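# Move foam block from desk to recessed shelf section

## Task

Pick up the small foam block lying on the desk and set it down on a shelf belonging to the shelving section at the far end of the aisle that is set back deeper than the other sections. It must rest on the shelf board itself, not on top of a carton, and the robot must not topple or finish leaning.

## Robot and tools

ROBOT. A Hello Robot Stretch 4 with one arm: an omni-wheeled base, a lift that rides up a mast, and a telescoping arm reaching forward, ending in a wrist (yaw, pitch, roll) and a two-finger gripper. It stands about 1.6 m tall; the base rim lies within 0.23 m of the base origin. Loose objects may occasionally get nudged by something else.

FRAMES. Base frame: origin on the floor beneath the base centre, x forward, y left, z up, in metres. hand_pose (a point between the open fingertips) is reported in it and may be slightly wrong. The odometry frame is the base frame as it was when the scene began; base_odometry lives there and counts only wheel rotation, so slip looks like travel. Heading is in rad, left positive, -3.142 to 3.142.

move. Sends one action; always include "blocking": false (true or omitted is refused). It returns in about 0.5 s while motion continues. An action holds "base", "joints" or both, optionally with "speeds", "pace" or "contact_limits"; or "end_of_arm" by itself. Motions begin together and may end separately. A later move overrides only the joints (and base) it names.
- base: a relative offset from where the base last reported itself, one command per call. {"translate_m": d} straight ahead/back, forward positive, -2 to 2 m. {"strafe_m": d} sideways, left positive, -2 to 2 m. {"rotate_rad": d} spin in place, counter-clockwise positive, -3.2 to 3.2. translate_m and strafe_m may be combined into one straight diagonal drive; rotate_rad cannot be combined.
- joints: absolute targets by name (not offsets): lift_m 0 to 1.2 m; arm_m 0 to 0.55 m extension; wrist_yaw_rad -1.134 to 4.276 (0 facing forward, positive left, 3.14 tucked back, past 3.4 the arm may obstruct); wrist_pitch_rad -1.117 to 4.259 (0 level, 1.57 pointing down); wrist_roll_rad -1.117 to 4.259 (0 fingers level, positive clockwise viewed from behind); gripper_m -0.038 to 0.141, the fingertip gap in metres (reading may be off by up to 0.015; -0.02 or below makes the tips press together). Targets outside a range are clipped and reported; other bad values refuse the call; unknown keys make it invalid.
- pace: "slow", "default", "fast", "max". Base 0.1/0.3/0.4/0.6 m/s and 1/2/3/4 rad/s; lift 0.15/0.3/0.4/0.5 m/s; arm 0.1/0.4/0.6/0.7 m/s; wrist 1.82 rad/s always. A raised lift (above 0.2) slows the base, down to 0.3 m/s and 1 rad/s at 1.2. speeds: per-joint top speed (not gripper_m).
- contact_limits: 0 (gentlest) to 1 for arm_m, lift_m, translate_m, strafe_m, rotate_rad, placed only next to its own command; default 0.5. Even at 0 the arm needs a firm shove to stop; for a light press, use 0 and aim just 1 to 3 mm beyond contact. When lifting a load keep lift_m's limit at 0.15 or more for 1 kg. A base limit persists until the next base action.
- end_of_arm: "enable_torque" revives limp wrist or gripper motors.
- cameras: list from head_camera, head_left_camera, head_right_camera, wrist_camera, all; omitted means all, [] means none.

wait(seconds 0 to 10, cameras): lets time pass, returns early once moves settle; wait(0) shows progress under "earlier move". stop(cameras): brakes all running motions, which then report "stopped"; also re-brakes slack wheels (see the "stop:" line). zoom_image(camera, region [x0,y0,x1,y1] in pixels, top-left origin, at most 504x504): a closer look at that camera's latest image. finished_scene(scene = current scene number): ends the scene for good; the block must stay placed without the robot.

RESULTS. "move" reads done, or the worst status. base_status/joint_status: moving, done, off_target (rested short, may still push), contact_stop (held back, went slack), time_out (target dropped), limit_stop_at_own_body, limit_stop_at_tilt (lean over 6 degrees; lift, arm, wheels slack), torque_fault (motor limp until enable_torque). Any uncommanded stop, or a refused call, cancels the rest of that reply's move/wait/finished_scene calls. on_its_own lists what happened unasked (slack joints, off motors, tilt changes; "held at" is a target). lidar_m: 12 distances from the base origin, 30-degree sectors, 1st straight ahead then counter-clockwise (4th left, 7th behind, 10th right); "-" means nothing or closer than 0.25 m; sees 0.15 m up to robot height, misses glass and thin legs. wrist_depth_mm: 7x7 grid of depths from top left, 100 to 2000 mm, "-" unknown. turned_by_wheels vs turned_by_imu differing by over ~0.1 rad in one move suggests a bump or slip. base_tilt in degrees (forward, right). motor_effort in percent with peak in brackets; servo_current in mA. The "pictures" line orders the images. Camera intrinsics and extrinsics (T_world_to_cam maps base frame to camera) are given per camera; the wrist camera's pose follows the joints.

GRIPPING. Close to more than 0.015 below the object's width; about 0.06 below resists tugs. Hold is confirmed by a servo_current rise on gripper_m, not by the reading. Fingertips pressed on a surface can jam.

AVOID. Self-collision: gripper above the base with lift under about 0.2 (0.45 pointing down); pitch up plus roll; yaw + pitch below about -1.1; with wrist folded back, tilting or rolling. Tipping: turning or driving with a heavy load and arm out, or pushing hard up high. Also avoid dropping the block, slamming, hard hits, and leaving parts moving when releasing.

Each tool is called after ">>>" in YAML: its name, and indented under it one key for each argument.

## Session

>>> move:

Scene clock: 0.00 s.
base_odometry: x=+0.000 y=+0.000 heading=+0.000
turned_by_wheels: +0.000
turned_by_imu: +0.000
base_tilt: forward=+0.3 right=+1.3
lidar_m: 2.07 2.07 2.46 1.38 1.39 1.68 2.12 2.13 1.58 1.40 1.41 2.39
base_status: not commanded
joint_positions: lift_m=+0.246 arm_m=+0.002 wrist_yaw_rad=+3.068 wrist_pitch_rad=+0.002 wrist_roll_rad=+0.000 gripper_m=+0.056
joint_status: not commanded
measured_speeds: all 0
motor_effort: lift_m=+20 arm_m=-4 wheel_0=+0 wheel_1=-1 wheel_2=+0
servo_current: wrist_yaw_rad=39 wrist_pitch_rad=46 wrist_roll_rad=26 gripper_m=39
hand_pose: x=-0.1080 y=+0.1084 z=+0.4236 quat_wxyz=(+0.037, -0.001, +0.000, +0.999) (m; base frame)
wrist_depth_mm: 135 139 - - - - - / 114 139 - - - - - / 117 140 - - - - - / 136 178 - - - - - / 1983 - - - - - - / 1430 1464 197 1255 1397 1537 1397 / 1025 878 1078 152 1042 1025 1098
pictures: head_camera, head_left_camera, head_right_camera, wrist_camera
camera_calibration:
wrist_camera: T_world_to_cam=[[0.121229, 0.991669, 0.0435412, -0.135586], [0.027947, 0.0404375, -0.998791, 0.474708], [-0.992231, 0.122299, -0.022812, 0.118862], [0, 0, 0, 1]] pos_world=[0.121109, 0.100724, 0.482749]

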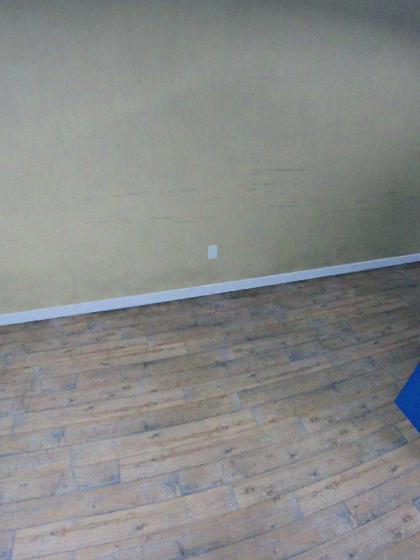

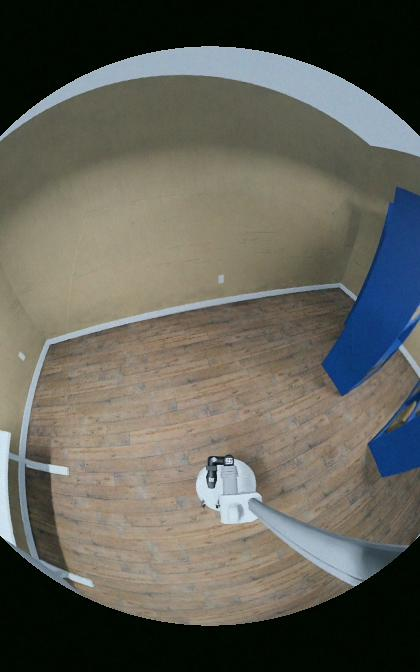

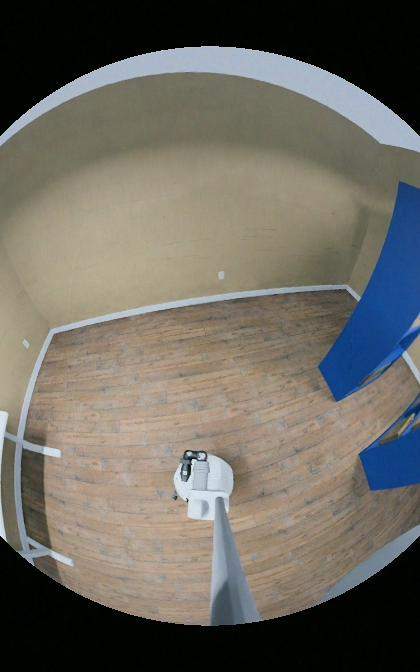

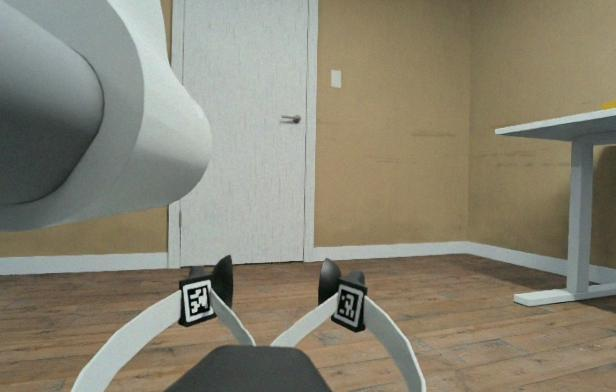

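Desk at left-behind. Turn left.

>>> move:
  base: {"rotate_rad": 1.75}
  joints: {"lift_m": 0.86, "gripper_m": 0.141, "wrist_yaw_rad": 0, "wrist_pitch_rad": 0.35}
  blocking: false
  cameras: []

>>> wait:
  seconds: 5
  cameras: ["head_camera","head_left_camera","wrist_camera"]

>>> zoom_image:
  camera: "head_camera"
  region: [100, 180, 340, 380]

Scene clock: 7.87 s.
move: moving
base_odometry: x=+0.000 y=+0.000 heading=+0.261
turned_by_wheels: +0.261
turned_by_imu: +0.256
base_tilt: forward=+0.4 right=+1.5
lidar_m: 2.07 2.15 1.51 1.37 1.48 2.23 2.12 2.25 1.43 1.40 1.43 2.16
base_status: rotate_rad moving
joint_positions: lift_m=+0.285 arm_m=+0.002 wrist_yaw_rad=+2.464 wrist_pitch_rad=+0.349 wrist_roll_rad=+0.000 gripper_m=+0.076
joint_status: lift_m moving; wrist_yaw_rad moving; wrist_pitch_rad moving; gripper_m moving
measured_speeds: translate_m=+0.000 strafe_m=+0.000 rotate_rad=+0.991 lift_m=+0.149 arm_m=+0.000 wrist_yaw_rad=-1.809 wrist_pitch_rad=+0.073 wrist_roll_rad=+0.000
motor_effort: lift_m=+27(27) arm_m=-4(4) wheel_0=-7(8) wheel_1=-5(7) wheel_2=-8(8)
servo_current: wrist_yaw_rad=72(130) wrist_pitch_rad=46(78) wrist_roll_rad=26(33) gripper_m=72(91)
hand_pose: x=+0.0167 y=+0.2380 z=+0.3645 quat_wxyz=(+0.327, -0.164, +0.058, +0.929) (m; base frame)
wrist_depth_mm: - - - - - - - / - - - - - - - / 1863 - - - - - - / 1336 1336 1397 1397 1430 1464 1464 / 960 960 991 1008 991 1008 1008 / 741 723 200 768 197 788 788 / 627 591 640 140 603 640 634
pictures: none
No camera images: "cameras" was empty.

Scene clock: 10.70 s.
earlier move: done
base_odometry: x=+0.000 y=+0.000 heading=+1.750
turned_by_wheels: +1.489
turned_by_imu: +1.470
base_tilt: forward=+0.2 right=+1.3
lidar_m: 1.37 1.43 2.22 2.11 2.18 1.49 1.43 1.41 2.20 2.07 2.13 2.33
base_status: done
joint_positions: lift_m=+0.860 arm_m=+0.002 wrist_yaw_rad=+0.004 wrist_pitch_rad=+0.350 wrist_roll_rad=+0.000 gripper_m=+0.141
joint_status: all done
measured_speeds: all 0
motor_effort: lift_m=+24(27) arm_m=-4(4) wheel_0=-3(9) wheel_1=-1(8) wheel_2=+0(9)
servo_current: wrist_yaw_rad=33(130) wrist_pitch_rad=33(78) wrist_roll_rad=26(33) gripper_m=46(111)
hand_pose: x=+0.4444 y=-0.0865 z=+0.9390 quat_wxyz=(+0.985, +0.000, +0.174, +0.002) (m; base frame)
wrist_depth_mm: - - - - - - - / - - - - - - - / - - - - - - - / - - - - - - - / - - - - - - - / 1618 195 1499 1756 202 1708 1708 / 1336 1336 1430 - 1366 1397 1464
wait: 2.83 of 5 s (the move ended)
pictures: head_camera, head_left_camera, wrist_camera
camera_calibration:
wrist_camera: T_world_to_cam=[[-0.0267548, -0.998001, 0.0572551, -0.150893], [-0.363692, -0.0436325, -0.930497, 1.08461], [0.931135, -0.0457185, -0.361797, 0.1516], [0, 0, 0, 1]] pos_world=[0.249265, -0.0963359, 1.07271]

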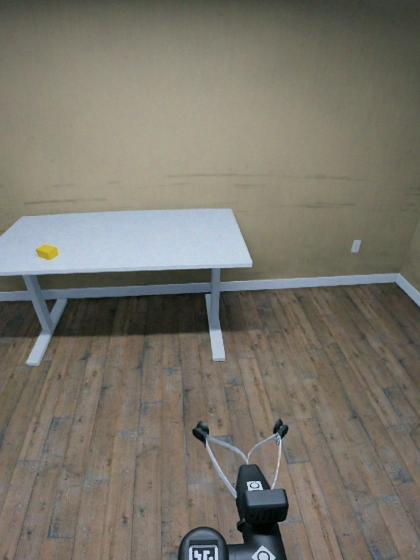

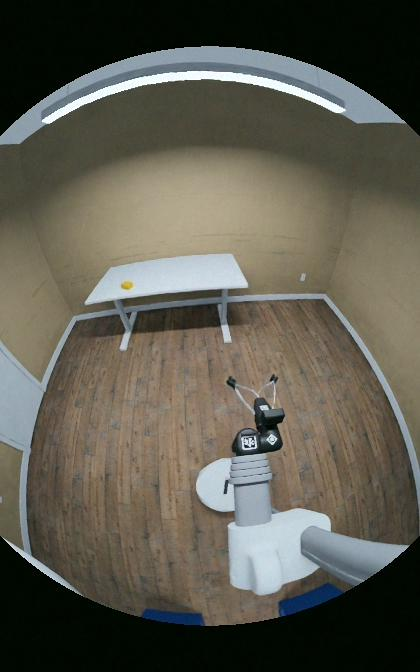

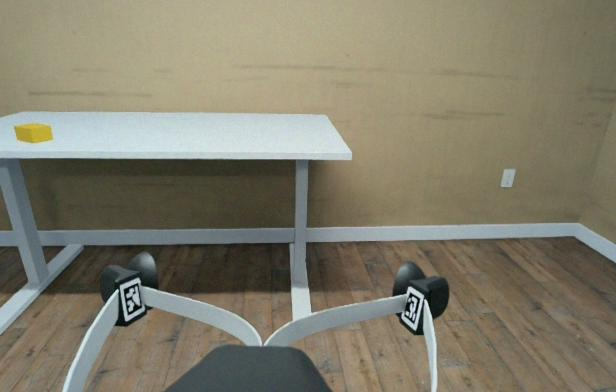

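Scaled by 2.100 from the camera's 420x560 image, which has a finer 1200x1600 frame.

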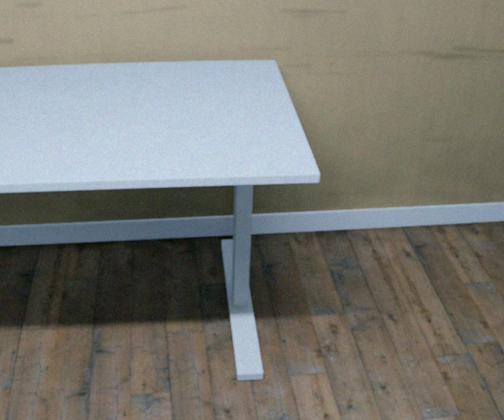

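>>> zoom_image:
  camera: "head_camera"
  region: [0, 190, 120, 310]

>>> move:
  base: {"translate_m": 0.45, "strafe_m": 0.85}
  blocking: false
  cameras: []

>>> wait:
  seconds: 6
  cameras: ["head_camera","wrist_camera"]

>>> zoom_image:
  camera: "head_camera"
  region: [150, 240, 300, 390]

Scaled by 4.200 from the camera's 420x560 image, which has a finer 1200x1600 frame.

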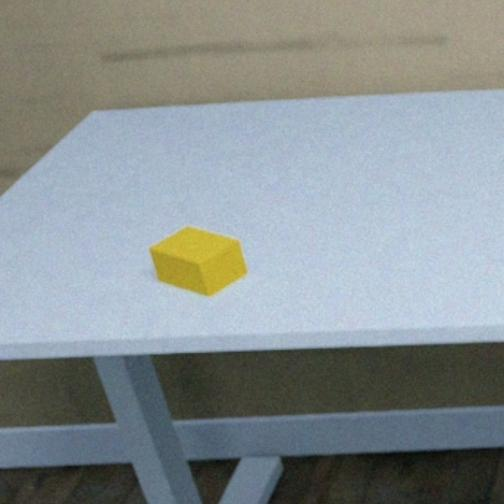

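Scene clock: 18.80 s.
move: moving
base_odometry: x=-0.031 y=+0.010 heading=+1.749
turned_by_wheels: +0.000
turned_by_imu: -0.001
base_tilt: forward=+0.4 right=+1.4
lidar_m: 1.35 1.41 2.22 2.07 2.16 1.52 1.43 1.43 2.25 2.09 2.16 2.31
base_status: translate_m moving; strafe_m moving
joint_positions: lift_m=+0.860 arm_m=+0.002 wrist_yaw_rad=+0.003 wrist_pitch_rad=+0.350 wrist_roll_rad=+0.000 gripper_m=+0.141
joint_status: not commanded
measured_speeds: translate_m=+0.058 strafe_m=+0.108 rotate_rad=-0.004 lift_m=+0.000 arm_m=+0.000 wrist_yaw_rad=+0.000 wrist_pitch_rad=+0.000 wrist_roll_rad=+0.000
motor_effort: lift_m=+24(24) arm_m=-4(4) wheel_0=-8(9) wheel_1=+9(10) wheel_2=-6(6)
servo_current: wrist_yaw_rad=46(46) wrist_pitch_rad=52(52) wrist_roll_rad=39(39) gripper_m=52(52)
hand_pose: x=+0.4444 y=-0.0865 z=+0.9390 quat_wxyz=(+0.985, +0.000, +0.174, +0.002) (m; base frame)
wrist_depth_mm: - - - - - - - / - - - - - - - / - - - - - - - / - - - - - - - / - - - - - - - / 1618 196 1537 1808 203 1708 1756 / 1336 1366 1430 - 1397 1397 1464
pictures: none
No camera images: "cameras" was empty.

Scene clock: 23.00 s.
earlier move: done
base_odometry: x=-0.916 y=+0.292 heading=+1.749
turned_by_wheels: +0.000
turned_by_imu: +0.003
base_tilt: forward=+0.5 right=+1.3
lidar_m: 0.88 0.92 1.42 1.30 1.33 1.76 1.89 1.95 3.07 2.87 1.35 0.94
base_status: done
joint_positions: lift_m=+0.860 arm_m=+0.002 wrist_yaw_rad=+0.003 wrist_pitch_rad=+0.350 wrist_roll_rad=+0.000 gripper_m=+0.141
joint_status: not commanded
measured_speeds: all 0
motor_effort: lift_m=+24(24) arm_m=-4(4) wheel_0=-3(9) wheel_1=+0(10) wheel_2=-1(6)
servo_current: wrist_yaw_rad=33(46) wrist_pitch_rad=26(52) wrist_roll_rad=33(39) gripper_m=52(59)
hand_pose: x=+0.4444 y=-0.0865 z=+0.9390 quat_wxyz=(+0.985, +0.000, +0.174, +0.002) (m; base frame)
wrist_depth_mm: - - - - - - - / - - - - - - - / - - - - - - - / - - - - - - - / - - - - - - 1281 / 1576 191 177 1708 200 1661 1661 / 1366 1336 1281 - 1397 1397 1430
wait: 4.20 of 6 s (the move ended)
pictures: head_camera, wrist_camera
camera_calibration:
wrist_camera: T_world_to_cam=[[-0.026941, -0.997992, 0.0573267, -0.150924], [-0.3637, -0.0436313, -0.930494, 1.08457], [0.931127, -0.0459182, -0.361794, 0.151673], [0, 0, 0, 1]] pos_world=[0.249165, -0.0963356, 1.07271]

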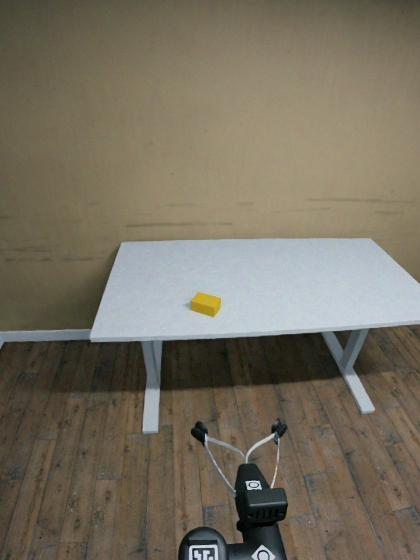

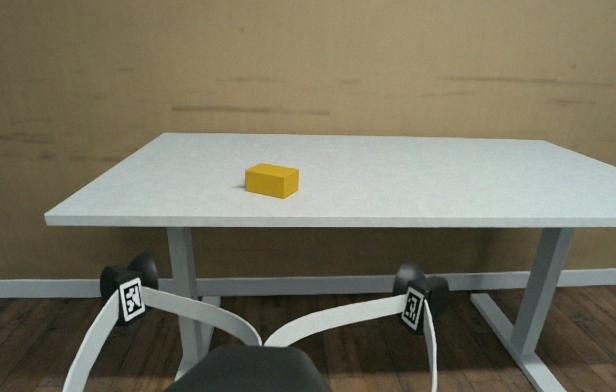

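Scaled by 3.360 from the camera's 420x560 image, which has a finer 1200x1600 frame.

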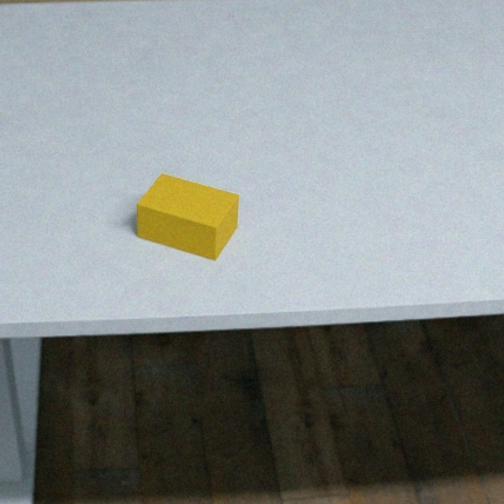

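>>> move:
  base: {"translate_m": 0.35, "strafe_m": -0.374}
  joints: {"arm_m": 0.268, "wrist_yaw_rad": 1.15}
  blocking: false
  cameras: []

>>> wait:
  seconds: 5
  cameras: ["head_camera","wrist_camera"]

>>> zoom_image:
  camera: "head_camera"
  region: [140, 300, 300, 460]

Scene clock: 51.10 s.
move: moving
base_odometry: x=-0.897 y=+0.318 heading=+1.749
turned_by_wheels: +0.000
turned_by_imu: -0.001
base_tilt: forward=+0.5 right=+1.3
lidar_m: 0.85 0.87 1.43 1.31 1.36 1.80 1.91 1.94 3.05 2.84 1.34 0.93
base_status: translate_m moving; strafe_m moving
joint_positions: lift_m=+0.860 arm_m=+0.054 wrist_yaw_rad=+0.602 wrist_pitch_rad=+0.350 wrist_roll_rad=+0.000 gripper_m=+0.141
joint_status: arm_m moving; wrist_yaw_rad moving
measured_speeds: translate_m=+0.088 strafe_m=-0.093 rotate_rad=+0.006 lift_m=+0.000 arm_m=+0.198 wrist_yaw_rad=+1.796 wrist_pitch_rad=+0.000 wrist_roll_rad=+0.000
motor_effort: lift_m=+24(24) arm_m=+7(9) wheel_0=+9(10) wheel_1=-3(6) wheel_2=-7(9)
servo_current: wrist_yaw_rad=78(137) wrist_pitch_rad=20(46) wrist_roll_rad=26(33) gripper_m=52(52)
hand_pose: x=+0.4981 y=+0.0815 z=+0.9390 quat_wxyz=(+0.940, -0.052, +0.166, +0.292) (m; base frame)
wrist_depth_mm: - 1661 - - - - - / - 1808 - - - - - / - - - - - - - / - - - - - - - / - 1983 - - - - - / 1499 190 1537 1708 198 - - / 1336 1308 1397 - 1397 1397 1366
pictures: none
No camera images: "cameras" was empty.

Scene clock: 53.77 s.
earlier move: done
base_odometry: x=-0.611 y=+0.703 heading=+1.749
turned_by_wheels: +0.000
turned_by_imu: -0.001
base_tilt: forward=+0.5 right=+1.4
lidar_m: 0.55 0.59 0.80 1.67 1.76 2.32 2.21 2.33 2.64 2.46 0.88 0.60
base_status: done
joint_positions: lift_m=+0.860 arm_m=+0.268 wrist_yaw_rad=+1.146 wrist_pitch_rad=+0.350 wrist_roll_rad=+0.000 gripper_m=+0.141
joint_status: all done
measured_speeds: all 0
motor_effort: lift_m=+23(24) arm_m=+6(11) wheel_0=+2(11) wheel_1=-2(6) wheel_2=-1(9)
servo_current: wrist_yaw_rad=33(137) wrist_pitch_rad=52(59) wrist_roll_rad=26(33) gripper_m=39(52)
hand_pose: x=+0.6299 y=+0.2109 z=+0.9390 quat_wxyz=(+0.827, -0.094, +0.146, +0.534) (m; base frame)
wrist_depth_mm: - - - 1756 - - - / - - - 1863 - - - / - - - - - - - / - - - - - - - / - - - - - - - / 1576 190 172 407 195 - - / 1366 1336 - - - - -
wait: 2.67 of 5 s (the move ended)
pictures: head_camera, wrist_camera
camera_calibration:
wrist_camera: T_world_to_cam=[[0.89694, -0.438434, 0.0572248, -0.548966], [-0.111227, -0.348996, -0.9305, 1.0704], [0.427934, 0.828238, -0.361795, 0.125185], [0, 0, 0, 1]] pos_world=[0.557876, 0.0291968, 1.07271]

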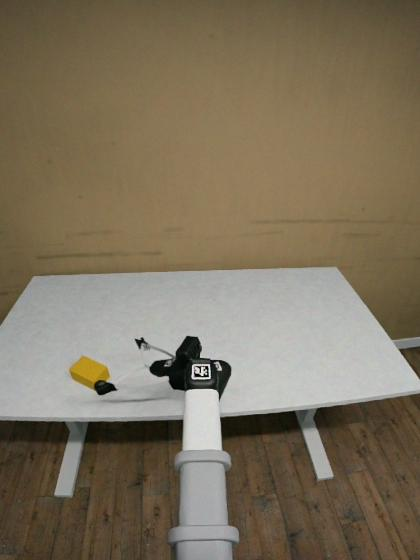

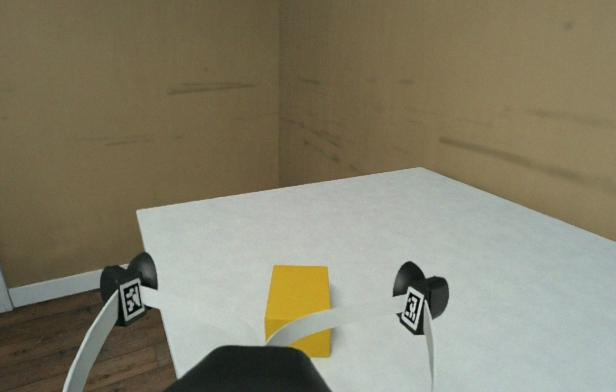

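Scaled by 3.150 from the camera's 420x560 image, which has a finer 1200x1600 frame.

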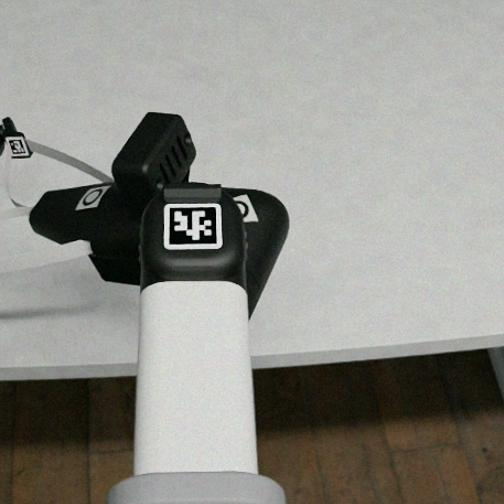

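>>> move:
  base: {"translate_m": 0.02, "strafe_m": -0.008}
  joints: {"lift_m": 0.735}
  contact_limits: {"lift_m": 0.2}
  blocking: false
  cameras: []

>>> wait:
  seconds: 4
  cameras: ["head_camera","wrist_camera"]

>>> zoom_image:
  camera: "head_camera"
  region: [50, 310, 250, 450]

Scene clock: 68.07 s.
move: moving
base_odometry: x=-0.606 y=+0.723 heading=+1.749
turned_by_wheels: +0.000
turned_by_imu: -0.001
base_tilt: forward=+0.4 right=+1.4
lidar_m: 0.54 0.56 0.77 1.68 1.76 2.30 2.23 2.33 2.64 2.46 0.83 0.59
base_status: translate_m moving; strafe_m moving
joint_positions: lift_m=+0.821 arm_m=+0.268 wrist_yaw_rad=+1.147 wrist_pitch_rad=+0.350 wrist_roll_rad=+0.000 gripper_m=+0.141
joint_status: lift_m moving
measured_speeds: translate_m=+0.019 strafe_m=-0.008 rotate_rad=+0.001 lift_m=-0.149 arm_m=+0.000 wrist_yaw_rad=+0.000 wrist_pitch_rad=+0.000 wrist_roll_rad=+0.000
motor_effort: lift_m=+12(20) arm_m=+6(7) wheel_0=+3(9) wheel_1=+3(3) wheel_2=-2(9)
servo_current: wrist_yaw_rad=39(39) wrist_pitch_rad=39(46) wrist_roll_rad=33(33) gripper_m=52(52)
contact_limits: lift_m 0.2
hand_pose: x=+0.6299 y=+0.2109 z=+0.9006 quat_wxyz=(+0.827, -0.094, +0.146, +0.534) (m; base frame)
wrist_depth_mm: - - - 1756 - - - / - - - 1863 - - - / - - - 1983 - - - / - - - - - - - / - - - 413 - - - / 1537 190 176 366 196 - - / 1308 1281 - - - - -
pictures: none
No camera images: "cameras" was empty.

Scene clock: 69.13 s.
earlier move: done
base_odometry: x=-0.606 y=+0.724 heading=+1.750
turned_by_wheels: +0.000
turned_by_imu: +0.000
base_tilt: forward=+0.3 right=+1.5
lidar_m: 0.55 0.57 0.76 1.69 1.78 2.33 2.21 2.34 2.64 2.46 0.82 0.56
base_status: done
joint_positions: lift_m=+0.735 arm_m=+0.268 wrist_yaw_rad=+1.147 wrist_pitch_rad=+0.350 wrist_roll_rad=+0.000 gripper_m=+0.141
joint_status: all done
measured_speeds: all 0
motor_effort: lift_m=+14(20) arm_m=+6(7) wheel_0=+1(9) wheel_1=+1(3) wheel_2=+0(9)
servo_current: wrist_yaw_rad=33(52) wrist_pitch_rad=39(52) wrist_roll_rad=26(39) gripper_m=39(52)
contact_limits: lift_m 0.2
hand_pose: x=+0.6299 y=+0.2109 z=+0.8148 quat_wxyz=(+0.827, -0.094, +0.146, +0.534) (m; base frame)
wrist_depth_mm: - - - 1756 - - - / - - - 1863 - - - / - - - - - - - / - - - 347 - - - / - 227 - 342 - - - / 1430 190 172 - 195 - - / 1205 1138 - - - - -
wait: 1.07 of 4 s (the move ended)
pictures: head_camera, wrist_camera
camera_calibration:
wrist_camera: T_world_to_cam=[[0.896993, -0.438313, 0.0573165, -0.541979], [-0.111111, -0.349062, -0.930489, 0.954757], [0.427852, 0.828274, -0.361808, 0.0803072], [0, 0, 0, 1]] pos_world=[0.557876, 0.0291966, 0.948511]

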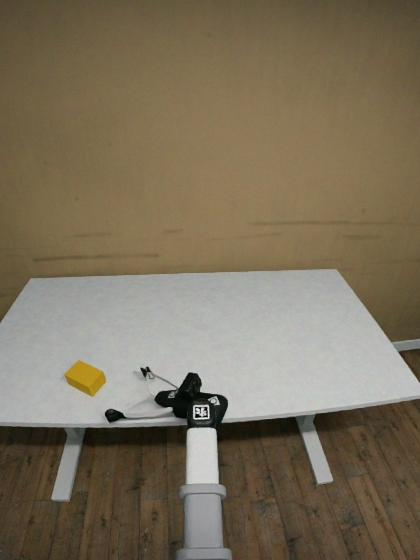

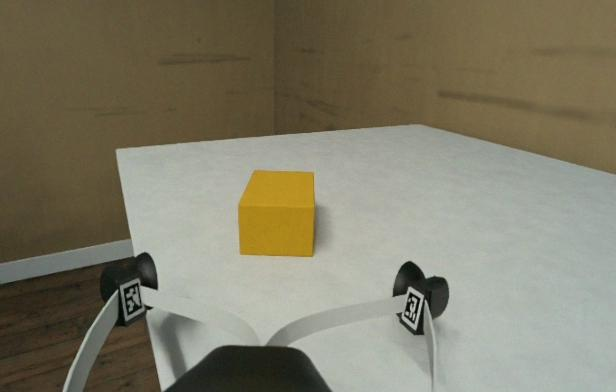

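Scaled by 2.520 from the camera's 420x560 image, which has a finer 1200x1600 frame.

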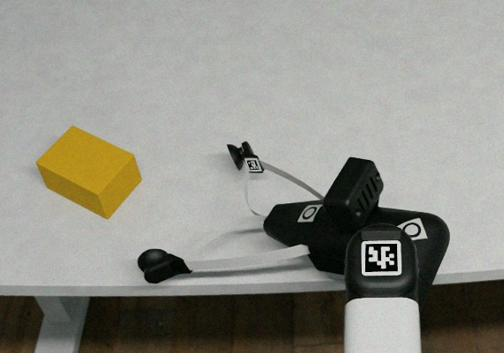

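>>> move:
  base: {"translate_m": 0.0576, "strafe_m": 0.1276}
  joints: {"lift_m": 0.728}
  contact_limits: {"translate_m": 0.1, "strafe_m": 0.1, "lift_m": 0.1}
  pace: "slow"
  blocking: false
  cameras: []

>>> wait:
  seconds: 4
  cameras: ["head_camera","wrist_camera"]

"contact_limits": translate_m and strafe_m are given together and make one move, which takes one limit: state it under one of them only
Scene clock: 83.60 s.
base_odometry: x=-0.606 y=+0.724 heading=+1.750
turned_by_wheels: +0.000
turned_by_imu: -0.001
base_tilt: forward=+0.4 right=+1.4
lidar_m: 0.55 0.56 0.75 1.70 1.74 2.31 2.23 2.33 2.63 2.47 0.83 0.57
base_status: done
joint_positions: lift_m=+0.735 arm_m=+0.268 wrist_yaw_rad=+1.147 wrist_pitch_rad=+0.350 wrist_roll_rad=+0.000 gripper_m=+0.141
joint_status: all done
measured_speeds: all 0
motor_effort: lift_m=+15(20) arm_m=+6(7) wheel_0=+1(9) wheel_1=+1(3) wheel_2=+0(9)
servo_current: wrist_yaw_rad=33(52) wrist_pitch_rad=46(52) wrist_roll_rad=26(39) gripper_m=33(52)
contact_limits: lift_m 0.2
hand_pose: x=+0.6299 y=+0.2109 z=+0.8148 quat_wxyz=(+0.827, -0.094, +0.146, +0.534) (m; base frame)
wrist_depth_mm: - - - 1756 - - - / - - - 1808 - - - / - - - - - - - / - - - 349 - - - / - 227 - 340 - - - / 1397 191 172 - 195 - - / 1205 1138 - - - - -
pictures: none

not run: a call was refused earlier in this reply.

>>> move:
  base: {"translate_m": 0.0576, "strafe_m": 0.1276}
  joints: {"lift_m": 0.728}
  contact_limits: {"strafe_m": 0.1, "lift_m": 0.1}
  pace: "slow"
  blocking: false
  cameras: []

>>> wait:
  seconds: 4
  cameras: ["head_camera","wrist_camera"]

>>> zoom_image:
  camera: "head_camera"
  region: [50, 310, 250, 450]

Scene clock: 90.07 s.
move: moving
base_odometry: x=-0.619 y=+0.727 heading=+1.749
turned_by_wheels: +0.000
turned_by_imu: -0.001
base_tilt: forward=+0.3 right=+1.4
lidar_m: 0.54 0.56 0.77 1.68 1.77 2.30 2.22 2.35 2.66 2.50 0.86 0.55
base_status: translate_m moving; strafe_m moving
joint_positions: lift_m=+0.728 arm_m=+0.268 wrist_yaw_rad=+1.147 wrist_pitch_rad=+0.350 wrist_roll_rad=+0.000 gripper_m=+0.141
joint_status: lift_m moving
measured_speeds: translate_m=+0.021 strafe_m=+0.045 rotate_rad=-0.002 lift_m=+0.000 arm_m=+0.000 wrist_yaw_rad=+0.000 wrist_pitch_rad=+0.000 wrist_roll_rad=+0.000
motor_effort: lift_m=+14(15) arm_m=+6(6) wheel_0=-6(6) wheel_1=+5(7) wheel_2=-3(5)
servo_current: wrist_yaw_rad=33(46) wrist_pitch_rad=52(52) wrist_roll_rad=33(33) gripper_m=52(52)
contact_limits: lift_m 0.1; strafe_m 0.1
hand_pose: x=+0.6299 y=+0.2109 z=+0.8078 quat_wxyz=(+0.827, -0.094, +0.146, +0.534) (m; base frame)
wrist_depth_mm: - - - 1756 - - - / - - - 1863 - - - / - - - - - - - / - - - 329 - - - / - 347 - 325 - - - / 1430 191 172 - 196 - - / 1182 1160 - - - - -
pictures: none
No camera images: "cameras" was empty.

Scene clock: 92.23 s.
earlier move: done
base_odometry: x=-0.742 y=+0.758 heading=+1.749
turned_by_wheels: +0.000
turned_by_imu: +0.000
base_tilt: forward=+0.4 right=+1.4
lidar_m: 0.47 0.48 0.68 1.56 1.63 2.15 2.27 2.44 2.76 2.60 0.73 0.51
base_status: done
joint_positions: lift_m=+0.728 arm_m=+0.268 wrist_yaw_rad=+1.147 wrist_pitch_rad=+0.350 wrist_roll_rad=+0.000 gripper_m=+0.141
joint_status: all done
measured_speeds: all 0
motor_effort: lift_m=+14(15) arm_m=+6(6) wheel_0=-3(7) wheel_1=+3(8) wheel_2=-2(5)
servo_current: wrist_yaw_rad=33(46) wrist_pitch_rad=52(52) wrist_roll_rad=26(39) gripper_m=46(52)
contact_limits: lift_m 0.1; strafe_m 0.1
hand_pose: x=+0.6299 y=+0.2109 z=+0.8078 quat_wxyz=(+0.827, -0.094, +0.146, +0.534) (m; base frame)
wrist_depth_mm: - - - 1618 - - - / - - - 1708 - - - / - - - - - - - / - - - - - - - / - - 236 237 - - - / 1366 187 193 195 195 - - / - - - - - - -
wait: 2.17 of 4 s (the move ended)
pictures: head_camera, wrist_camera
camera_calibration:
wrist_camera: T_world_to_cam=[[0.896993, -0.438313, 0.0573165, -0.541578], [-0.111111, -0.349062, -0.930489, 0.948243], [0.427852, 0.828274, -0.361808, 0.0777746], [0, 0, 0, 1]] pos_world=[0.557876, 0.0291966, 0.941511]

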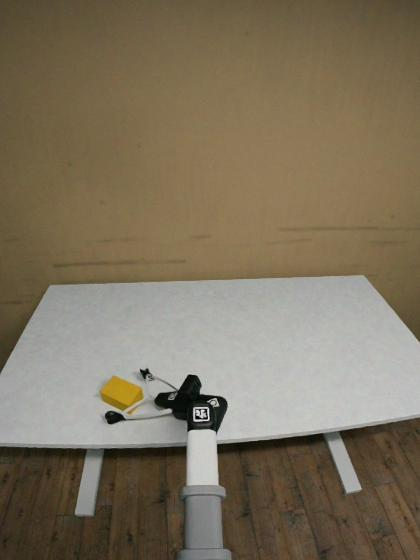

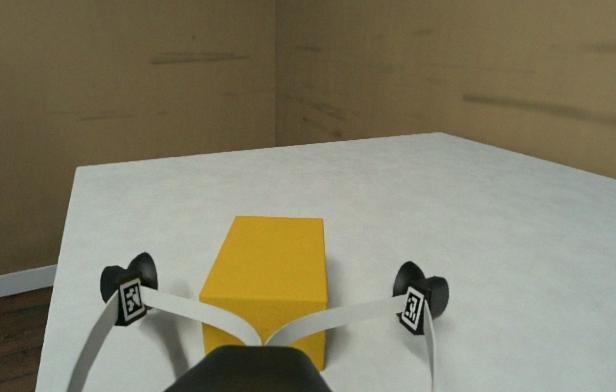

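Scaled by 2.520 from the camera's 420x560 image, which has a finer 1200x1600 frame.

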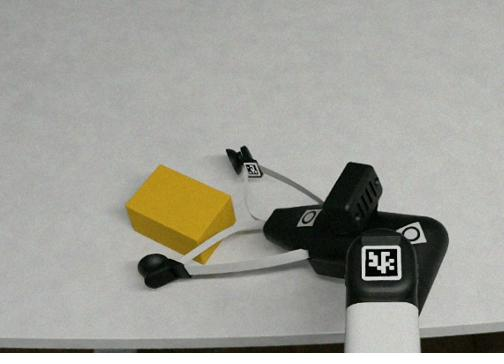

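>>> move:
  base: {"translate_m": 0.009, "strafe_m": 0.031}
  contact_limits: {"strafe_m": 0.1}
  pace: "slow"
  blocking: false
  cameras: []

>>> wait:
  seconds: 3
  cameras: ["wrist_camera"]

>>> move:
  joints: {"gripper_m": 0.022}
  blocking: false
  cameras: []

>>> wait:
  seconds: 3
  cameras: ["wrist_camera"]

>>> move:
  joints: {"lift_m": 0.83}
  blocking: false
  cameras: []

>>> wait:
  seconds: 3
  cameras: ["head_camera","wrist_camera"]

Scene clock: 101.87 s.
move: moving
base_odometry: x=-0.755 y=+0.759 heading=+1.749
turned_by_wheels: +0.000
turned_by_imu: -0.001
base_tilt: forward=+0.4 right=+1.4
lidar_m: 0.47 0.53 0.65 1.55 1.63 2.13 2.30 2.46 2.80 2.62 0.74 0.51
base_status: translate_m moving; strafe_m moving
joint_positions: lift_m=+0.728 arm_m=+0.268 wrist_yaw_rad=+1.147 wrist_pitch_rad=+0.350 wrist_roll_rad=+0.000 gripper_m=+0.141
joint_status: not commanded
measured_speeds: translate_m=+0.013 strafe_m=+0.049 rotate_rad=+0.001 lift_m=+0.000 arm_m=+0.000 wrist_yaw_rad=+0.000 wrist_pitch_rad=+0.000 wrist_roll_rad=+0.000
motor_effort: lift_m=+14(14) arm_m=+6(6) wheel_0=-6(8) wheel_1=+6(6) wheel_2=-4(4)
servo_current: wrist_yaw_rad=39(39) wrist_pitch_rad=39(52) wrist_roll_rad=26(33) gripper_m=39(52)
contact_limits: lift_m 0.1; strafe_m 0.1
hand_pose: x=+0.6299 y=+0.2109 z=+0.8078 quat_wxyz=(+0.827, -0.094, +0.146, +0.534) (m; base frame)
wrist_depth_mm: - - - 1618 - - - / - - - 1708 - - - / - - - - - - - / - - - - - - - / - - 235 237 - - - / 1336 188 185 186 196 - - / - - - - - - -
pictures: none
No camera images: "cameras" was empty.

Scene clock: 102.77 s.
earlier move: done
base_odometry: x=-0.774 y=+0.761 heading=+1.749
turned_by_wheels: +0.000
turned_by_imu: +0.000
base_tilt: forward=+0.3 right=+1.4
lidar_m: 0.46 0.50 0.66 1.53 1.59 2.12 2.29 2.45 2.83 2.63 0.71 0.50
base_status: done
joint_positions: lift_m=+0.728 arm_m=+0.268 wrist_yaw_rad=+1.147 wrist_pitch_rad=+0.350 wrist_roll_rad=+0.000 gripper_m=+0.141
joint_status: not commanded
measured_speeds: all 0
motor_effort: lift_m=+14(14) arm_m=+6(6) wheel_0=-3(8) wheel_1=+2(7) wheel_2=-3(5)
servo_current: wrist_yaw_rad=33(46) wrist_pitch_rad=33(52) wrist_roll_rad=33(33) gripper_m=46(52)
contact_limits: lift_m 0.1; strafe_m 0.1
hand_pose: x=+0.6299 y=+0.2109 z=+0.8078 quat_wxyz=(+0.827, -0.094, +0.146, +0.534) (m; base frame)
wrist_depth_mm: - - - 1618 - - - / - - - 1661 - - - / - - - - - - - / - - - - - - - / - - 224 237 - - - / - 188 184 187 198 - - / - - - - - - -
wait: 0.90 of 3 s (the move ended)
pictures: wrist_camera
camera_calibration:
wrist_camera: T_world_to_cam=[[0.896993, -0.438313, 0.0573165, -0.541578], [-0.111111, -0.349062, -0.930489, 0.948243], [0.427852, 0.828274, -0.361808, 0.0777746], [0, 0, 0, 1]] pos_world=[0.557876, 0.0291966, 0.941511]

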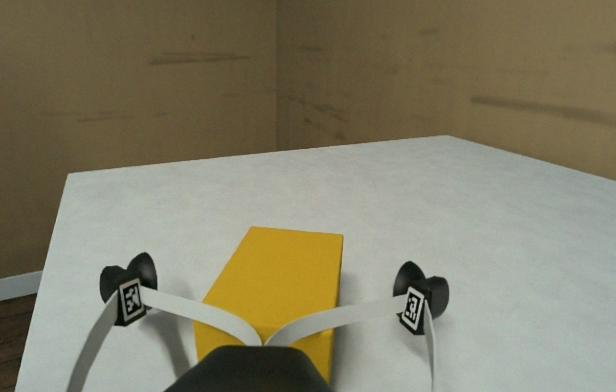

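Scene clock: 103.27 s.
move: moving
base_odometry: x=-0.774 y=+0.761 heading=+1.749
turned_by_wheels: +0.000
turned_by_imu: +0.000
base_tilt: forward=+0.5 right=+1.5
lidar_m: 0.46 0.50 0.64 1.52 1.57 2.14 2.30 2.46 2.80 2.63 0.72 0.51
base_status: not commanded
joint_positions: lift_m=+0.728 arm_m=+0.268 wrist_yaw_rad=+1.147 wrist_pitch_rad=+0.350 wrist_roll_rad=+0.000 gripper_m=+0.129
joint_status: gripper_m moving
measured_speeds: all 0
motor_effort: lift_m=+14(14) arm_m=+6(6) wheel_0=-3(3) wheel_1=+2(2) wheel_2=-3(3)
servo_current: wrist_yaw_rad=46(46) wrist_pitch_rad=46(52) wrist_roll_rad=26(39) gripper_m=91(98)
contact_limits: lift_m 0.1; strafe_m 0.1
hand_pose: x=+0.6299 y=+0.2109 z=+0.8078 quat_wxyz=(+0.827, -0.094, +0.146, +0.534) (m; base frame)
wrist_depth_mm: - - - 1618 - - - / - - - 1708 - - - / - - - - - - - / - - - - - - - / - - 224 237 - - - / - 187 183 186 195 - - / - - - - - - -
pictures: none
No camera images: "cameras" was empty.

Scene clock: 104.90 s.
earlier move: done
base_odometry: x=-0.774 y=+0.761 heading=+1.749
turned_by_wheels: +0.000
turned_by_imu: +0.000
base_tilt: forward=+0.3 right=+1.3
lidar_m: 0.46 0.50 0.66 1.52 1.59 2.11 2.28 2.43 2.78 2.63 0.72 0.51
base_status: not commanded
joint_positions: lift_m=+0.728 arm_m=+0.268 wrist_yaw_rad=+1.147 wrist_pitch_rad=+0.350 wrist_roll_rad=+0.000 gripper_m=+0.023
joint_status: all done
measured_speeds: all 0
motor_effort: lift_m=+14(14) arm_m=+6(6) wheel_0=-3(3) wheel_1=+2(2) wheel_2=-3(3)
servo_current: wrist_yaw_rad=33(46) wrist_pitch_rad=39(59) wrist_roll_rad=33(39) gripper_m=104(215)
contact_limits: lift_m 0.1; strafe_m 0.1
hand_pose: x=+0.6298 y=+0.2110 z=+0.8078 quat_wxyz=(+0.827, -0.094, +0.146, +0.534) (m; base frame)
wrist_depth_mm: - - - 1618 - - - / - - - 1708 - - - / - - - - - - - / - - - - - - - / - - 212 222 - - - / - 176 178 180 183 - - / - - 159 155 - - -
wait: 1.63 of 3 s (the move ended)
pictures: wrist_camera
camera_calibration:
wrist_camera: T_world_to_cam=[[0.897091, -0.438123, 0.0572362, -0.541519], [-0.111143, -0.34913, -0.93046, 0.948271], [0.427638, 0.828346, -0.361896, 0.077892], [0, 0, 0, 1]] pos_world=[0.557876, 0.0292963, 0.941511]

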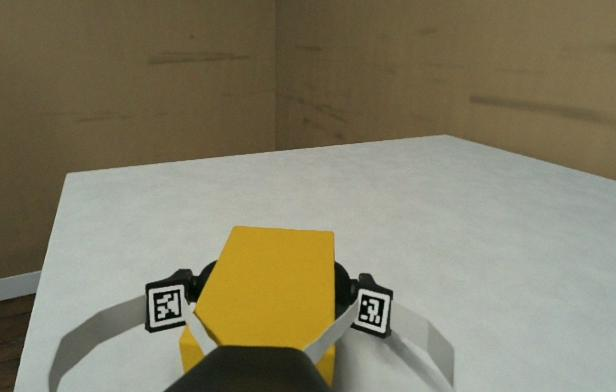

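Scene clock: 105.40 s.
move: moving
base_odometry: x=-0.774 y=+0.761 heading=+1.749
turned_by_wheels: +0.000
turned_by_imu: +0.000
base_tilt: forward=+0.4 right=+1.3
lidar_m: 0.45 0.50 0.68 1.52 1.59 2.12 2.30 2.45 2.81 2.63 0.72 0.50
base_status: not commanded
joint_positions: lift_m=+0.767 arm_m=+0.268 wrist_yaw_rad=+1.147 wrist_pitch_rad=+0.350 wrist_roll_rad=+0.000 gripper_m=+0.023
joint_status: lift_m moving
measured_speeds: translate_m=+0.000 strafe_m=+0.000 rotate_rad=+0.000 lift_m=+0.149 arm_m=+0.000 wrist_yaw_rad=+0.000 wrist_pitch_rad=+0.000 wrist_roll_rad=+0.000
motor_effort: lift_m=+25(26) arm_m=+6(6) wheel_0=-3(3) wheel_1=+2(2) wheel_2=-3(3)
servo_current: wrist_yaw_rad=39(46) wrist_pitch_rad=39(52) wrist_roll_rad=26(33) gripper_m=111(111)
contact_limits: strafe_m 0.1
hand_pose: x=+0.6298 y=+0.2109 z=+0.8461 quat_wxyz=(+0.827, -0.094, +0.146, +0.534) (m; base frame)
wrist_depth_mm: - - - 1576 - - - / - - - 1661 - - - / - - - 1756 - - - / - - - - - - - / - - 212 222 - - - / 1397 177 178 180 183 - - / 1182 - 159 154 - - -
pictures: none
No camera images: "cameras" was empty.

Scene clock: 106.33 s.
earlier move: done
base_odometry: x=-0.774 y=+0.761 heading=+1.749
turned_by_wheels: +0.000
turned_by_imu: +0.000
base_tilt: forward=+0.4 right=+1.4
lidar_m: 0.47 0.48 0.63 1.52 1.59 2.14 2.31 2.43 2.80 2.62 0.73 0.50
base_status: not commanded
joint_positions: lift_m=+0.830 arm_m=+0.268 wrist_yaw_rad=+1.147 wrist_pitch_rad=+0.350 wrist_roll_rad=+0.000 gripper_m=+0.023
joint_status: all done
measured_speeds: all 0
motor_effort: lift_m=+24(26) arm_m=+6(6) wheel_0=-3(3) wheel_1=+2(2) wheel_2=-3(3)
servo_current: wrist_yaw_rad=33(52) wrist_pitch_rad=46(52) wrist_roll_rad=26(33) gripper_m=111(117)
contact_limits: strafe_m 0.1
hand_pose: x=+0.6298 y=+0.2109 z=+0.9089 quat_wxyz=(+0.827, -0.094, +0.146, +0.534) (m; base frame)
wrist_depth_mm: - - - 1618 - - - / - - - 1708 - - - / - - - 1756 - - - / - - - - - - - / - - 211 222 - - - / 1464 176 178 180 182 - - / 1281 - 159 154 - - -
wait: 0.93 of 3 s (the move ended)
pictures: head_camera, wrist_camera
camera_calibration:
wrist_camera: T_world_to_cam=[[0.897098, -0.438103, 0.0572756, -0.547357], [-0.111143, -0.349226, -0.930424, 1.0424], [0.427624, 0.828316, -0.361982, 0.114615], [0, 0, 0, 1]] pos_world=[0.557876, 0.0292962, 1.04271]

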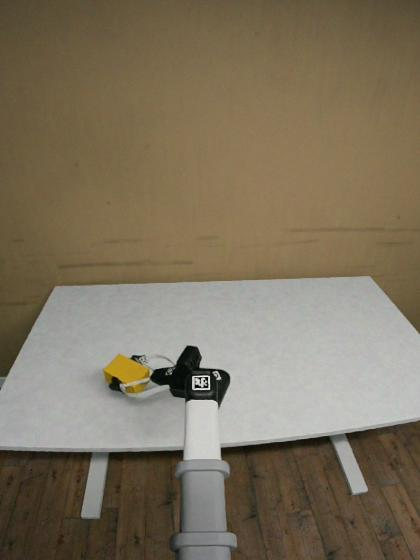

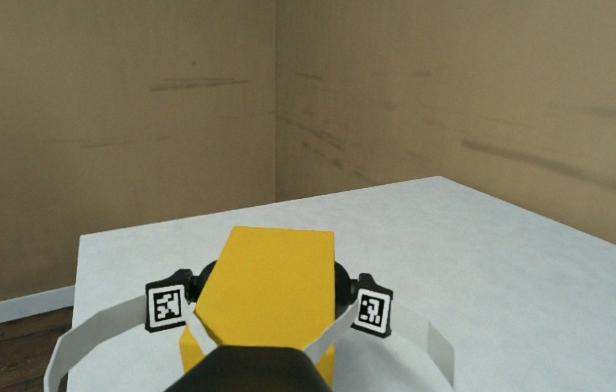

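>>> move:
  base: {"translate_m": -0.4}
  joints: {"arm_m": 0.02}
  blocking: false
  cameras: []

>>> wait:
  seconds: 4
  cameras: []

>>> move:
  base: {"rotate_rad": -3.14}
  joints: {"lift_m": 0.6, "wrist_yaw_rad": 2.9, "wrist_pitch_rad": 0}
  blocking: false
  cameras: []

>>> wait:
  seconds: 5

Scene clock: 115.30 s.
move: moving
base_odometry: x=-0.768 y=+0.729 heading=+1.749
turned_by_wheels: +0.000
turned_by_imu: -0.001
base_tilt: forward=+0.5 right=+1.4
lidar_m: 0.50 0.52 0.68 1.53 1.59 2.10 2.26 2.42 2.81 2.62 0.79 0.54
base_status: translate_m moving
joint_positions: lift_m=+0.830 arm_m=+0.216 wrist_yaw_rad=+1.147 wrist_pitch_rad=+0.350 wrist_roll_rad=+0.000 gripper_m=+0.023
joint_status: arm_m moving
measured_speeds: translate_m=-0.124 strafe_m=+0.000 rotate_rad=-0.002 lift_m=+0.000 arm_m=-0.198 wrist_yaw_rad=+0.000 wrist_pitch_rad=+0.000 wrist_roll_rad=+0.000
motor_effort: lift_m=+24(24) arm_m=-7(9) wheel_0=-7(7) wheel_1=-5(6) wheel_2=+10(10)
servo_current: wrist_yaw_rad=39(39) wrist_pitch_rad=46(46) wrist_roll_rad=26(33) gripper_m=117(117)
hand_pose: x=+0.5779 y=+0.2109 z=+0.9089 quat_wxyz=(+0.827, -0.094, +0.146, +0.534) (m; base frame)
wrist_depth_mm: - - - 1661 - - - / - - - 1708 - - - / - - - 1808 - - - / - - - - - - - / - - 212 222 - - - / 1537 179 178 180 182 - - / 1281 1255 159 154 - - -
pictures: none
No camera images: "cameras" was empty.

Scene clock: 117.63 s.
earlier move: done
base_odometry: x=-0.703 y=+0.367 heading=+1.749
turned_by_wheels: +0.000
turned_by_imu: +0.000
base_tilt: forward=+0.4 right=+1.2
lidar_m: 0.84 0.90 1.62 1.51 1.57 2.08 1.90 2.09 2.86 2.67 2.56 0.92
base_status: done
joint_positions: lift_m=+0.830 arm_m=+0.020 wrist_yaw_rad=+1.147 wrist_pitch_rad=+0.350 wrist_roll_rad=+0.000 gripper_m=+0.023
joint_status: all done
measured_speeds: all 0
motor_effort: lift_m=+24(24) arm_m=-6(10) wheel_0=-1(7) wheel_1=-2(8) wheel_2=+0(10)
servo_current: wrist_yaw_rad=33(46) wrist_pitch_rad=46(52) wrist_roll_rad=33(33) gripper_m=104(117)
hand_pose: x=+0.3823 y=+0.2109 z=+0.9089 quat_wxyz=(+0.827, -0.094, +0.146, +0.534) (m; base frame)
wrist_depth_mm: - - - - 1808 - - / - - - - - - - / - - - - - - - / - - - - - - - / - - 212 223 - - - / 1430 179 178 180 184 1661 - / 1281 1308 159 154 1336 1255 1308
wait: 2.33 of 4 s (the move ended)
pictures: none
No camera images: "cameras" was empty.

Scene clock: 118.13 s.
move: moving
base_odometry: x=-0.703 y=+0.367 heading=+1.488
turned_by_wheels: -0.260
turned_by_imu: -0.256
base_tilt: forward=+0.3 right=+1.4
lidar_m: 0.86 0.84 0.98 1.53 1.53 1.76 1.91 1.90 2.14 2.68 2.66 1.04
base_status: rotate_rad moving
joint_positions: lift_m=+0.791 arm_m=+0.020 wrist_yaw_rad=+1.754 wrist_pitch_rad=+0.007 wrist_roll_rad=+0.000 gripper_m=+0.023
joint_status: lift_m moving; wrist_yaw_rad moving; wrist_pitch_rad moving
measured_speeds: translate_m=+0.000 strafe_m=+0.002 rotate_rad=-0.993 lift_m=-0.149 arm_m=+0.000 wrist_yaw_rad=+1.805 wrist_pitch_rad=-0.070 wrist_roll_rad=+0.000
motor_effort: lift_m=+13(22) arm_m=-6(6) wheel_0=+8(8) wheel_1=+8(8) wheel_2=+7(8)
servo_current: wrist_yaw_rad=111(130) wrist_pitch_rad=39(124) wrist_roll_rad=26(33) gripper_m=111(117)
hand_pose: x=+0.2246 y=+0.2995 z=+0.9673 quat_wxyz=(+0.640, -0.003, +0.002, +0.769) (m; base frame)
wrist_depth_mm: - - - - - - - / - - - - - 1863 - / - - - 1618 - 1808 - / - - - - - 1863 - / - - 211 222 - 1863 - / - 177 178 180 182 1863 - / 1430 - 159 155 - 1863 -
pictures: none
No camera images: "cameras" was empty.

Scene clock: 120.50 s.
earlier move: done
base_odometry: x=-0.703 y=+0.367 heading=-1.391
turned_by_wheels: -2.879
turned_by_imu: -2.843
base_tilt: forward=+0.3 right=+1.3
lidar_m: 1.89 2.11 2.85 2.66 2.51 0.90 0.86 0.90 1.62 1.50 1.56 2.10
base_status: done
joint_positions: lift_m=+0.600 arm_m=+0.020 wrist_yaw_rad=+2.896 wrist_pitch_rad=+0.006 wrist_roll_rad=+0.000 gripper_m=+0.023
joint_status: all done
measured_speeds: all 0
motor_effort: lift_m=+15(22) arm_m=-6(7) wheel_0=+1(8) wheel_1=+2(11) wheel_2=+1(8)
servo_current: wrist_yaw_rad=46(130) wrist_pitch_rad=52(124) wrist_roll_rad=26(33) gripper_m=117(124)
hand_pose: x=-0.0674 y=+0.1548 z=+0.7767 quat_wxyz=(+0.122, -0.003, +0.000, +0.992) (m; base frame)
wrist_depth_mm: 156 - - - - - - / 156 - - - - - - / 158 253 - - - - - / 168 - - - - - - / - - 212 223 - - - / - 176 179 179 185 - - / - 1618 159 154 1808 1661 1921
wait: 2.37 of 5 s (the move ended)
pictures: head_camera, head_left_camera, head_right_camera, wrist_camera
camera_calibration:
wrist_camera: T_world_to_cam=[[0.28855, 0.956465, 0.043741, -0.185351], [0.0387025, 0.0339953, -0.998672, 0.825996], [-0.956682, 0.289859, -0.0272082, 0.141474], [0, 0, 0, 1]] pos_world=[0.15686, 0.108194, 0.836856]

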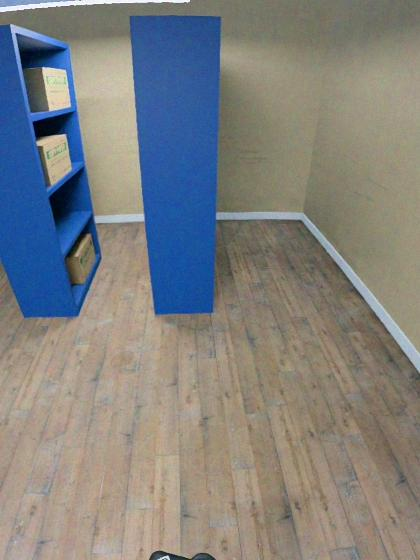

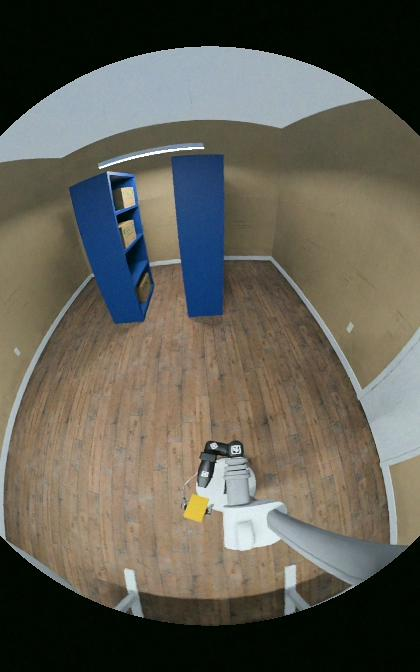

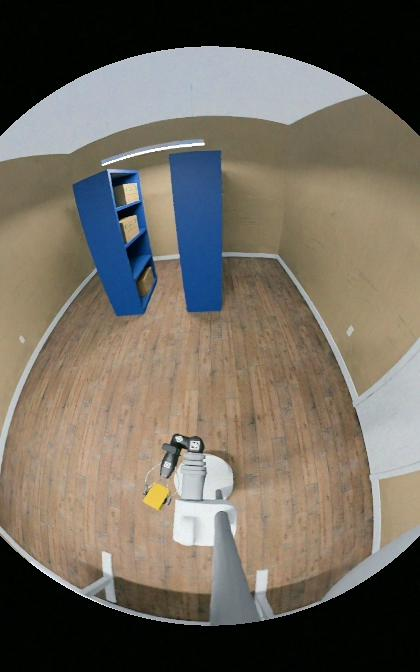

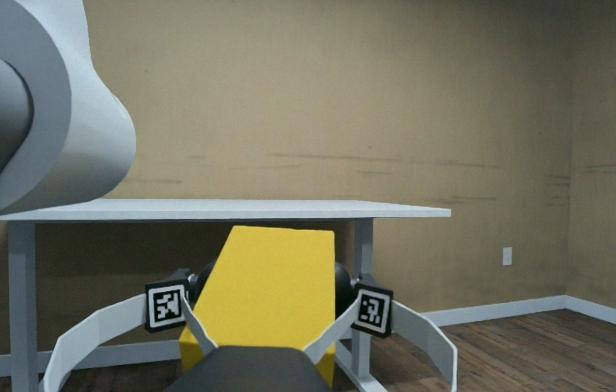

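>>> move:
  base: {"translate_m": 1.3, "strafe_m": 0.63}
  blocking: false
  cameras: []

>>> wait:
  seconds: 8
  cameras: []

>>> move:
  base: {"rotate_rad": 0.06}
  blocking: false
  cameras: []

>>> wait:
  seconds: 3
  cameras: ["head_camera"]

>>> zoom_image:
  camera: "head_camera"
  region: [0, 200, 420, 560]

Scene clock: 130.63 s.
move: moving
base_odometry: x=-0.682 y=+0.338 heading=-1.391
turned_by_wheels: +0.000
turned_by_imu: +0.000
base_tilt: forward=+0.2 right=+1.3
lidar_m: 1.86 2.04 2.79 2.66 2.58 0.94 0.90 0.92 1.65 1.52 1.57 2.12
base_status: translate_m moving; strafe_m moving
joint_positions: lift_m=+0.600 arm_m=+0.020 wrist_yaw_rad=+2.897 wrist_pitch_rad=+0.006 wrist_roll_rad=+0.000 gripper_m=+0.023
joint_status: not commanded
measured_speeds: translate_m=+0.124 strafe_m=+0.060 rotate_rad=+0.000 lift_m=+0.000 arm_m=+0.000 wrist_yaw_rad=+0.000 wrist_pitch_rad=+0.000 wrist_roll_rad=+0.000
motor_effort: lift_m=+15(15) arm_m=-6(6) wheel_0=+5(5) wheel_1=+7(9) wheel_2=-8(9)
servo_current: wrist_yaw_rad=33(52) wrist_pitch_rad=46(59) wrist_roll_rad=33(33) gripper_m=111(111)
hand_pose: x=-0.0674 y=+0.1547 z=+0.7767 quat_wxyz=(+0.122, -0.003, +0.000, +0.993) (m; base frame)
wrist_depth_mm: 156 - - - - - - / 155 - - - - - - / 157 230 - - - - - / 168 255 - - - - - / - - 212 223 - - - / - 177 179 180 185 - - / - 1618 159 155 1808 1708 1863
pictures: none
No camera images: "cameras" was empty.

Scene clock: 136.30 s.
earlier move: done
base_odometry: x=+0.150 y=-0.799 heading=-1.391
turned_by_wheels: +0.000
turned_by_imu: +0.000
base_tilt: forward=+0.5 right=+1.5
lidar_m: 1.01 0.66 0.80 2.12 2.18 2.89 2.98 2.25 2.21 2.11 0.89 0.65
base_status: done
joint_positions: lift_m=+0.600 arm_m=+0.020 wrist_yaw_rad=+2.897 wrist_pitch_rad=+0.006 wrist_roll_rad=+0.000 gripper_m=+0.023
joint_status: not commanded
measured_speeds: all 0
motor_effort: lift_m=+15(15) arm_m=-6(7) wheel_0=+2(6) wheel_1=-1(9) wheel_2=-1(11)
servo_current: wrist_yaw_rad=39(52) wrist_pitch_rad=46(59) wrist_roll_rad=33(33) gripper_m=111(117)
hand_pose: x=-0.0674 y=+0.1547 z=+0.7767 quat_wxyz=(+0.122, -0.003, +0.000, +0.993) (m; base frame)
wrist_depth_mm: 156 - - - - - - / 156 - - - - - - / 159 300 - - - - - / 183 - - - - - - / - - - 223 - - - / - 183 184 180 185 - - / 1661 1708 159 154 1756 1661 1756
wait: 5.67 of 8 s (the move ended)
pictures: none
No camera images: "cameras" was empty.

Scene clock: 136.80 s.
move: moving
base_odometry: x=+0.150 y=-0.799 heading=-1.331
turned_by_wheels: +0.059
turned_by_imu: +0.059
base_tilt: forward=+0.3 right=+1.4
lidar_m: 1.12 0.66 0.83 2.10 2.21 3.03 3.01 2.29 2.17 2.10 0.81 0.67
base_status: rotate_rad moving
joint_positions: lift_m=+0.600 arm_m=+0.020 wrist_yaw_rad=+2.897 wrist_pitch_rad=+0.006 wrist_roll_rad=+0.000 gripper_m=+0.023
joint_status: not commanded
measured_speeds: all 0
motor_effort: lift_m=+15(15) arm_m=-6(6) wheel_0=-2(6) wheel_1=-2(6) wheel_2=-1(6)
servo_current: wrist_yaw_rad=46(46) wrist_pitch_rad=46(59) wrist_roll_rad=26(33) gripper_m=104(111)
hand_pose: x=-0.0674 y=+0.1547 z=+0.7767 quat_wxyz=(+0.122, -0.003, +0.000, +0.993) (m; base frame)
wrist_depth_mm: 156 - - - - - - / 157 - - - - - - / 157 260 - - - - - / 182 - - - - - - / - - - 223 - - - / - 183 184 180 185 - - / 1661 1661 159 155 1808 1661 1756
pictures: none
No camera images: "cameras" was empty.

Scene clock: 136.93 s.
earlier move: done
base_odometry: x=+0.150 y=-0.799 heading=-1.331
turned_by_wheels: +0.000
turned_by_imu: +0.000
base_tilt: forward=+0.2 right=+1.3
lidar_m: 1.16 0.65 0.88 2.12 2.24 3.04 3.03 2.27 2.18 2.10 0.83 0.64
base_status: done
joint_positions: lift_m=+0.600 arm_m=+0.020 wrist_yaw_rad=+2.897 wrist_pitch_rad=+0.006 wrist_roll_rad=+0.000 gripper_m=+0.023
joint_status: not commanded
measured_speeds: all 0
motor_effort: lift_m=+15(15) arm_m=-6(6) wheel_0=-2(6) wheel_1=-2(6) wheel_2=-2(6)
servo_current: wrist_yaw_rad=46(46) wrist_pitch_rad=52(59) wrist_roll_rad=33(33) gripper_m=104(111)
hand_pose: x=-0.0674 y=+0.1547 z=+0.7767 quat_wxyz=(+0.122, -0.003, +0.000, +0.993) (m; base frame)
wrist_depth_mm: 155 - - - - - - / 157 - - - - - - / 157 260 - - - - - / 182 - - - - - - / - - - 223 - - - / - 183 185 180 184 - - / 1661 1708 159 154 1708 1661 1756
wait: 0.13 of 3 s (the move ended)
pictures: head_camera

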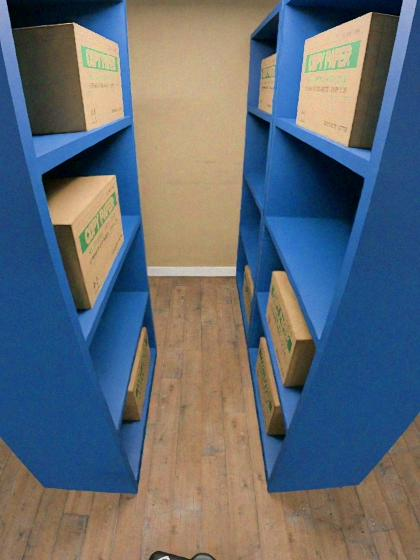

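Scaled by 1.200 from the camera's 420x560 image, which has a finer 1200x1600 frame.

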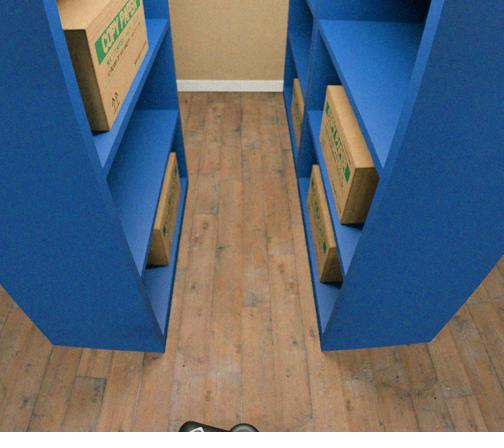

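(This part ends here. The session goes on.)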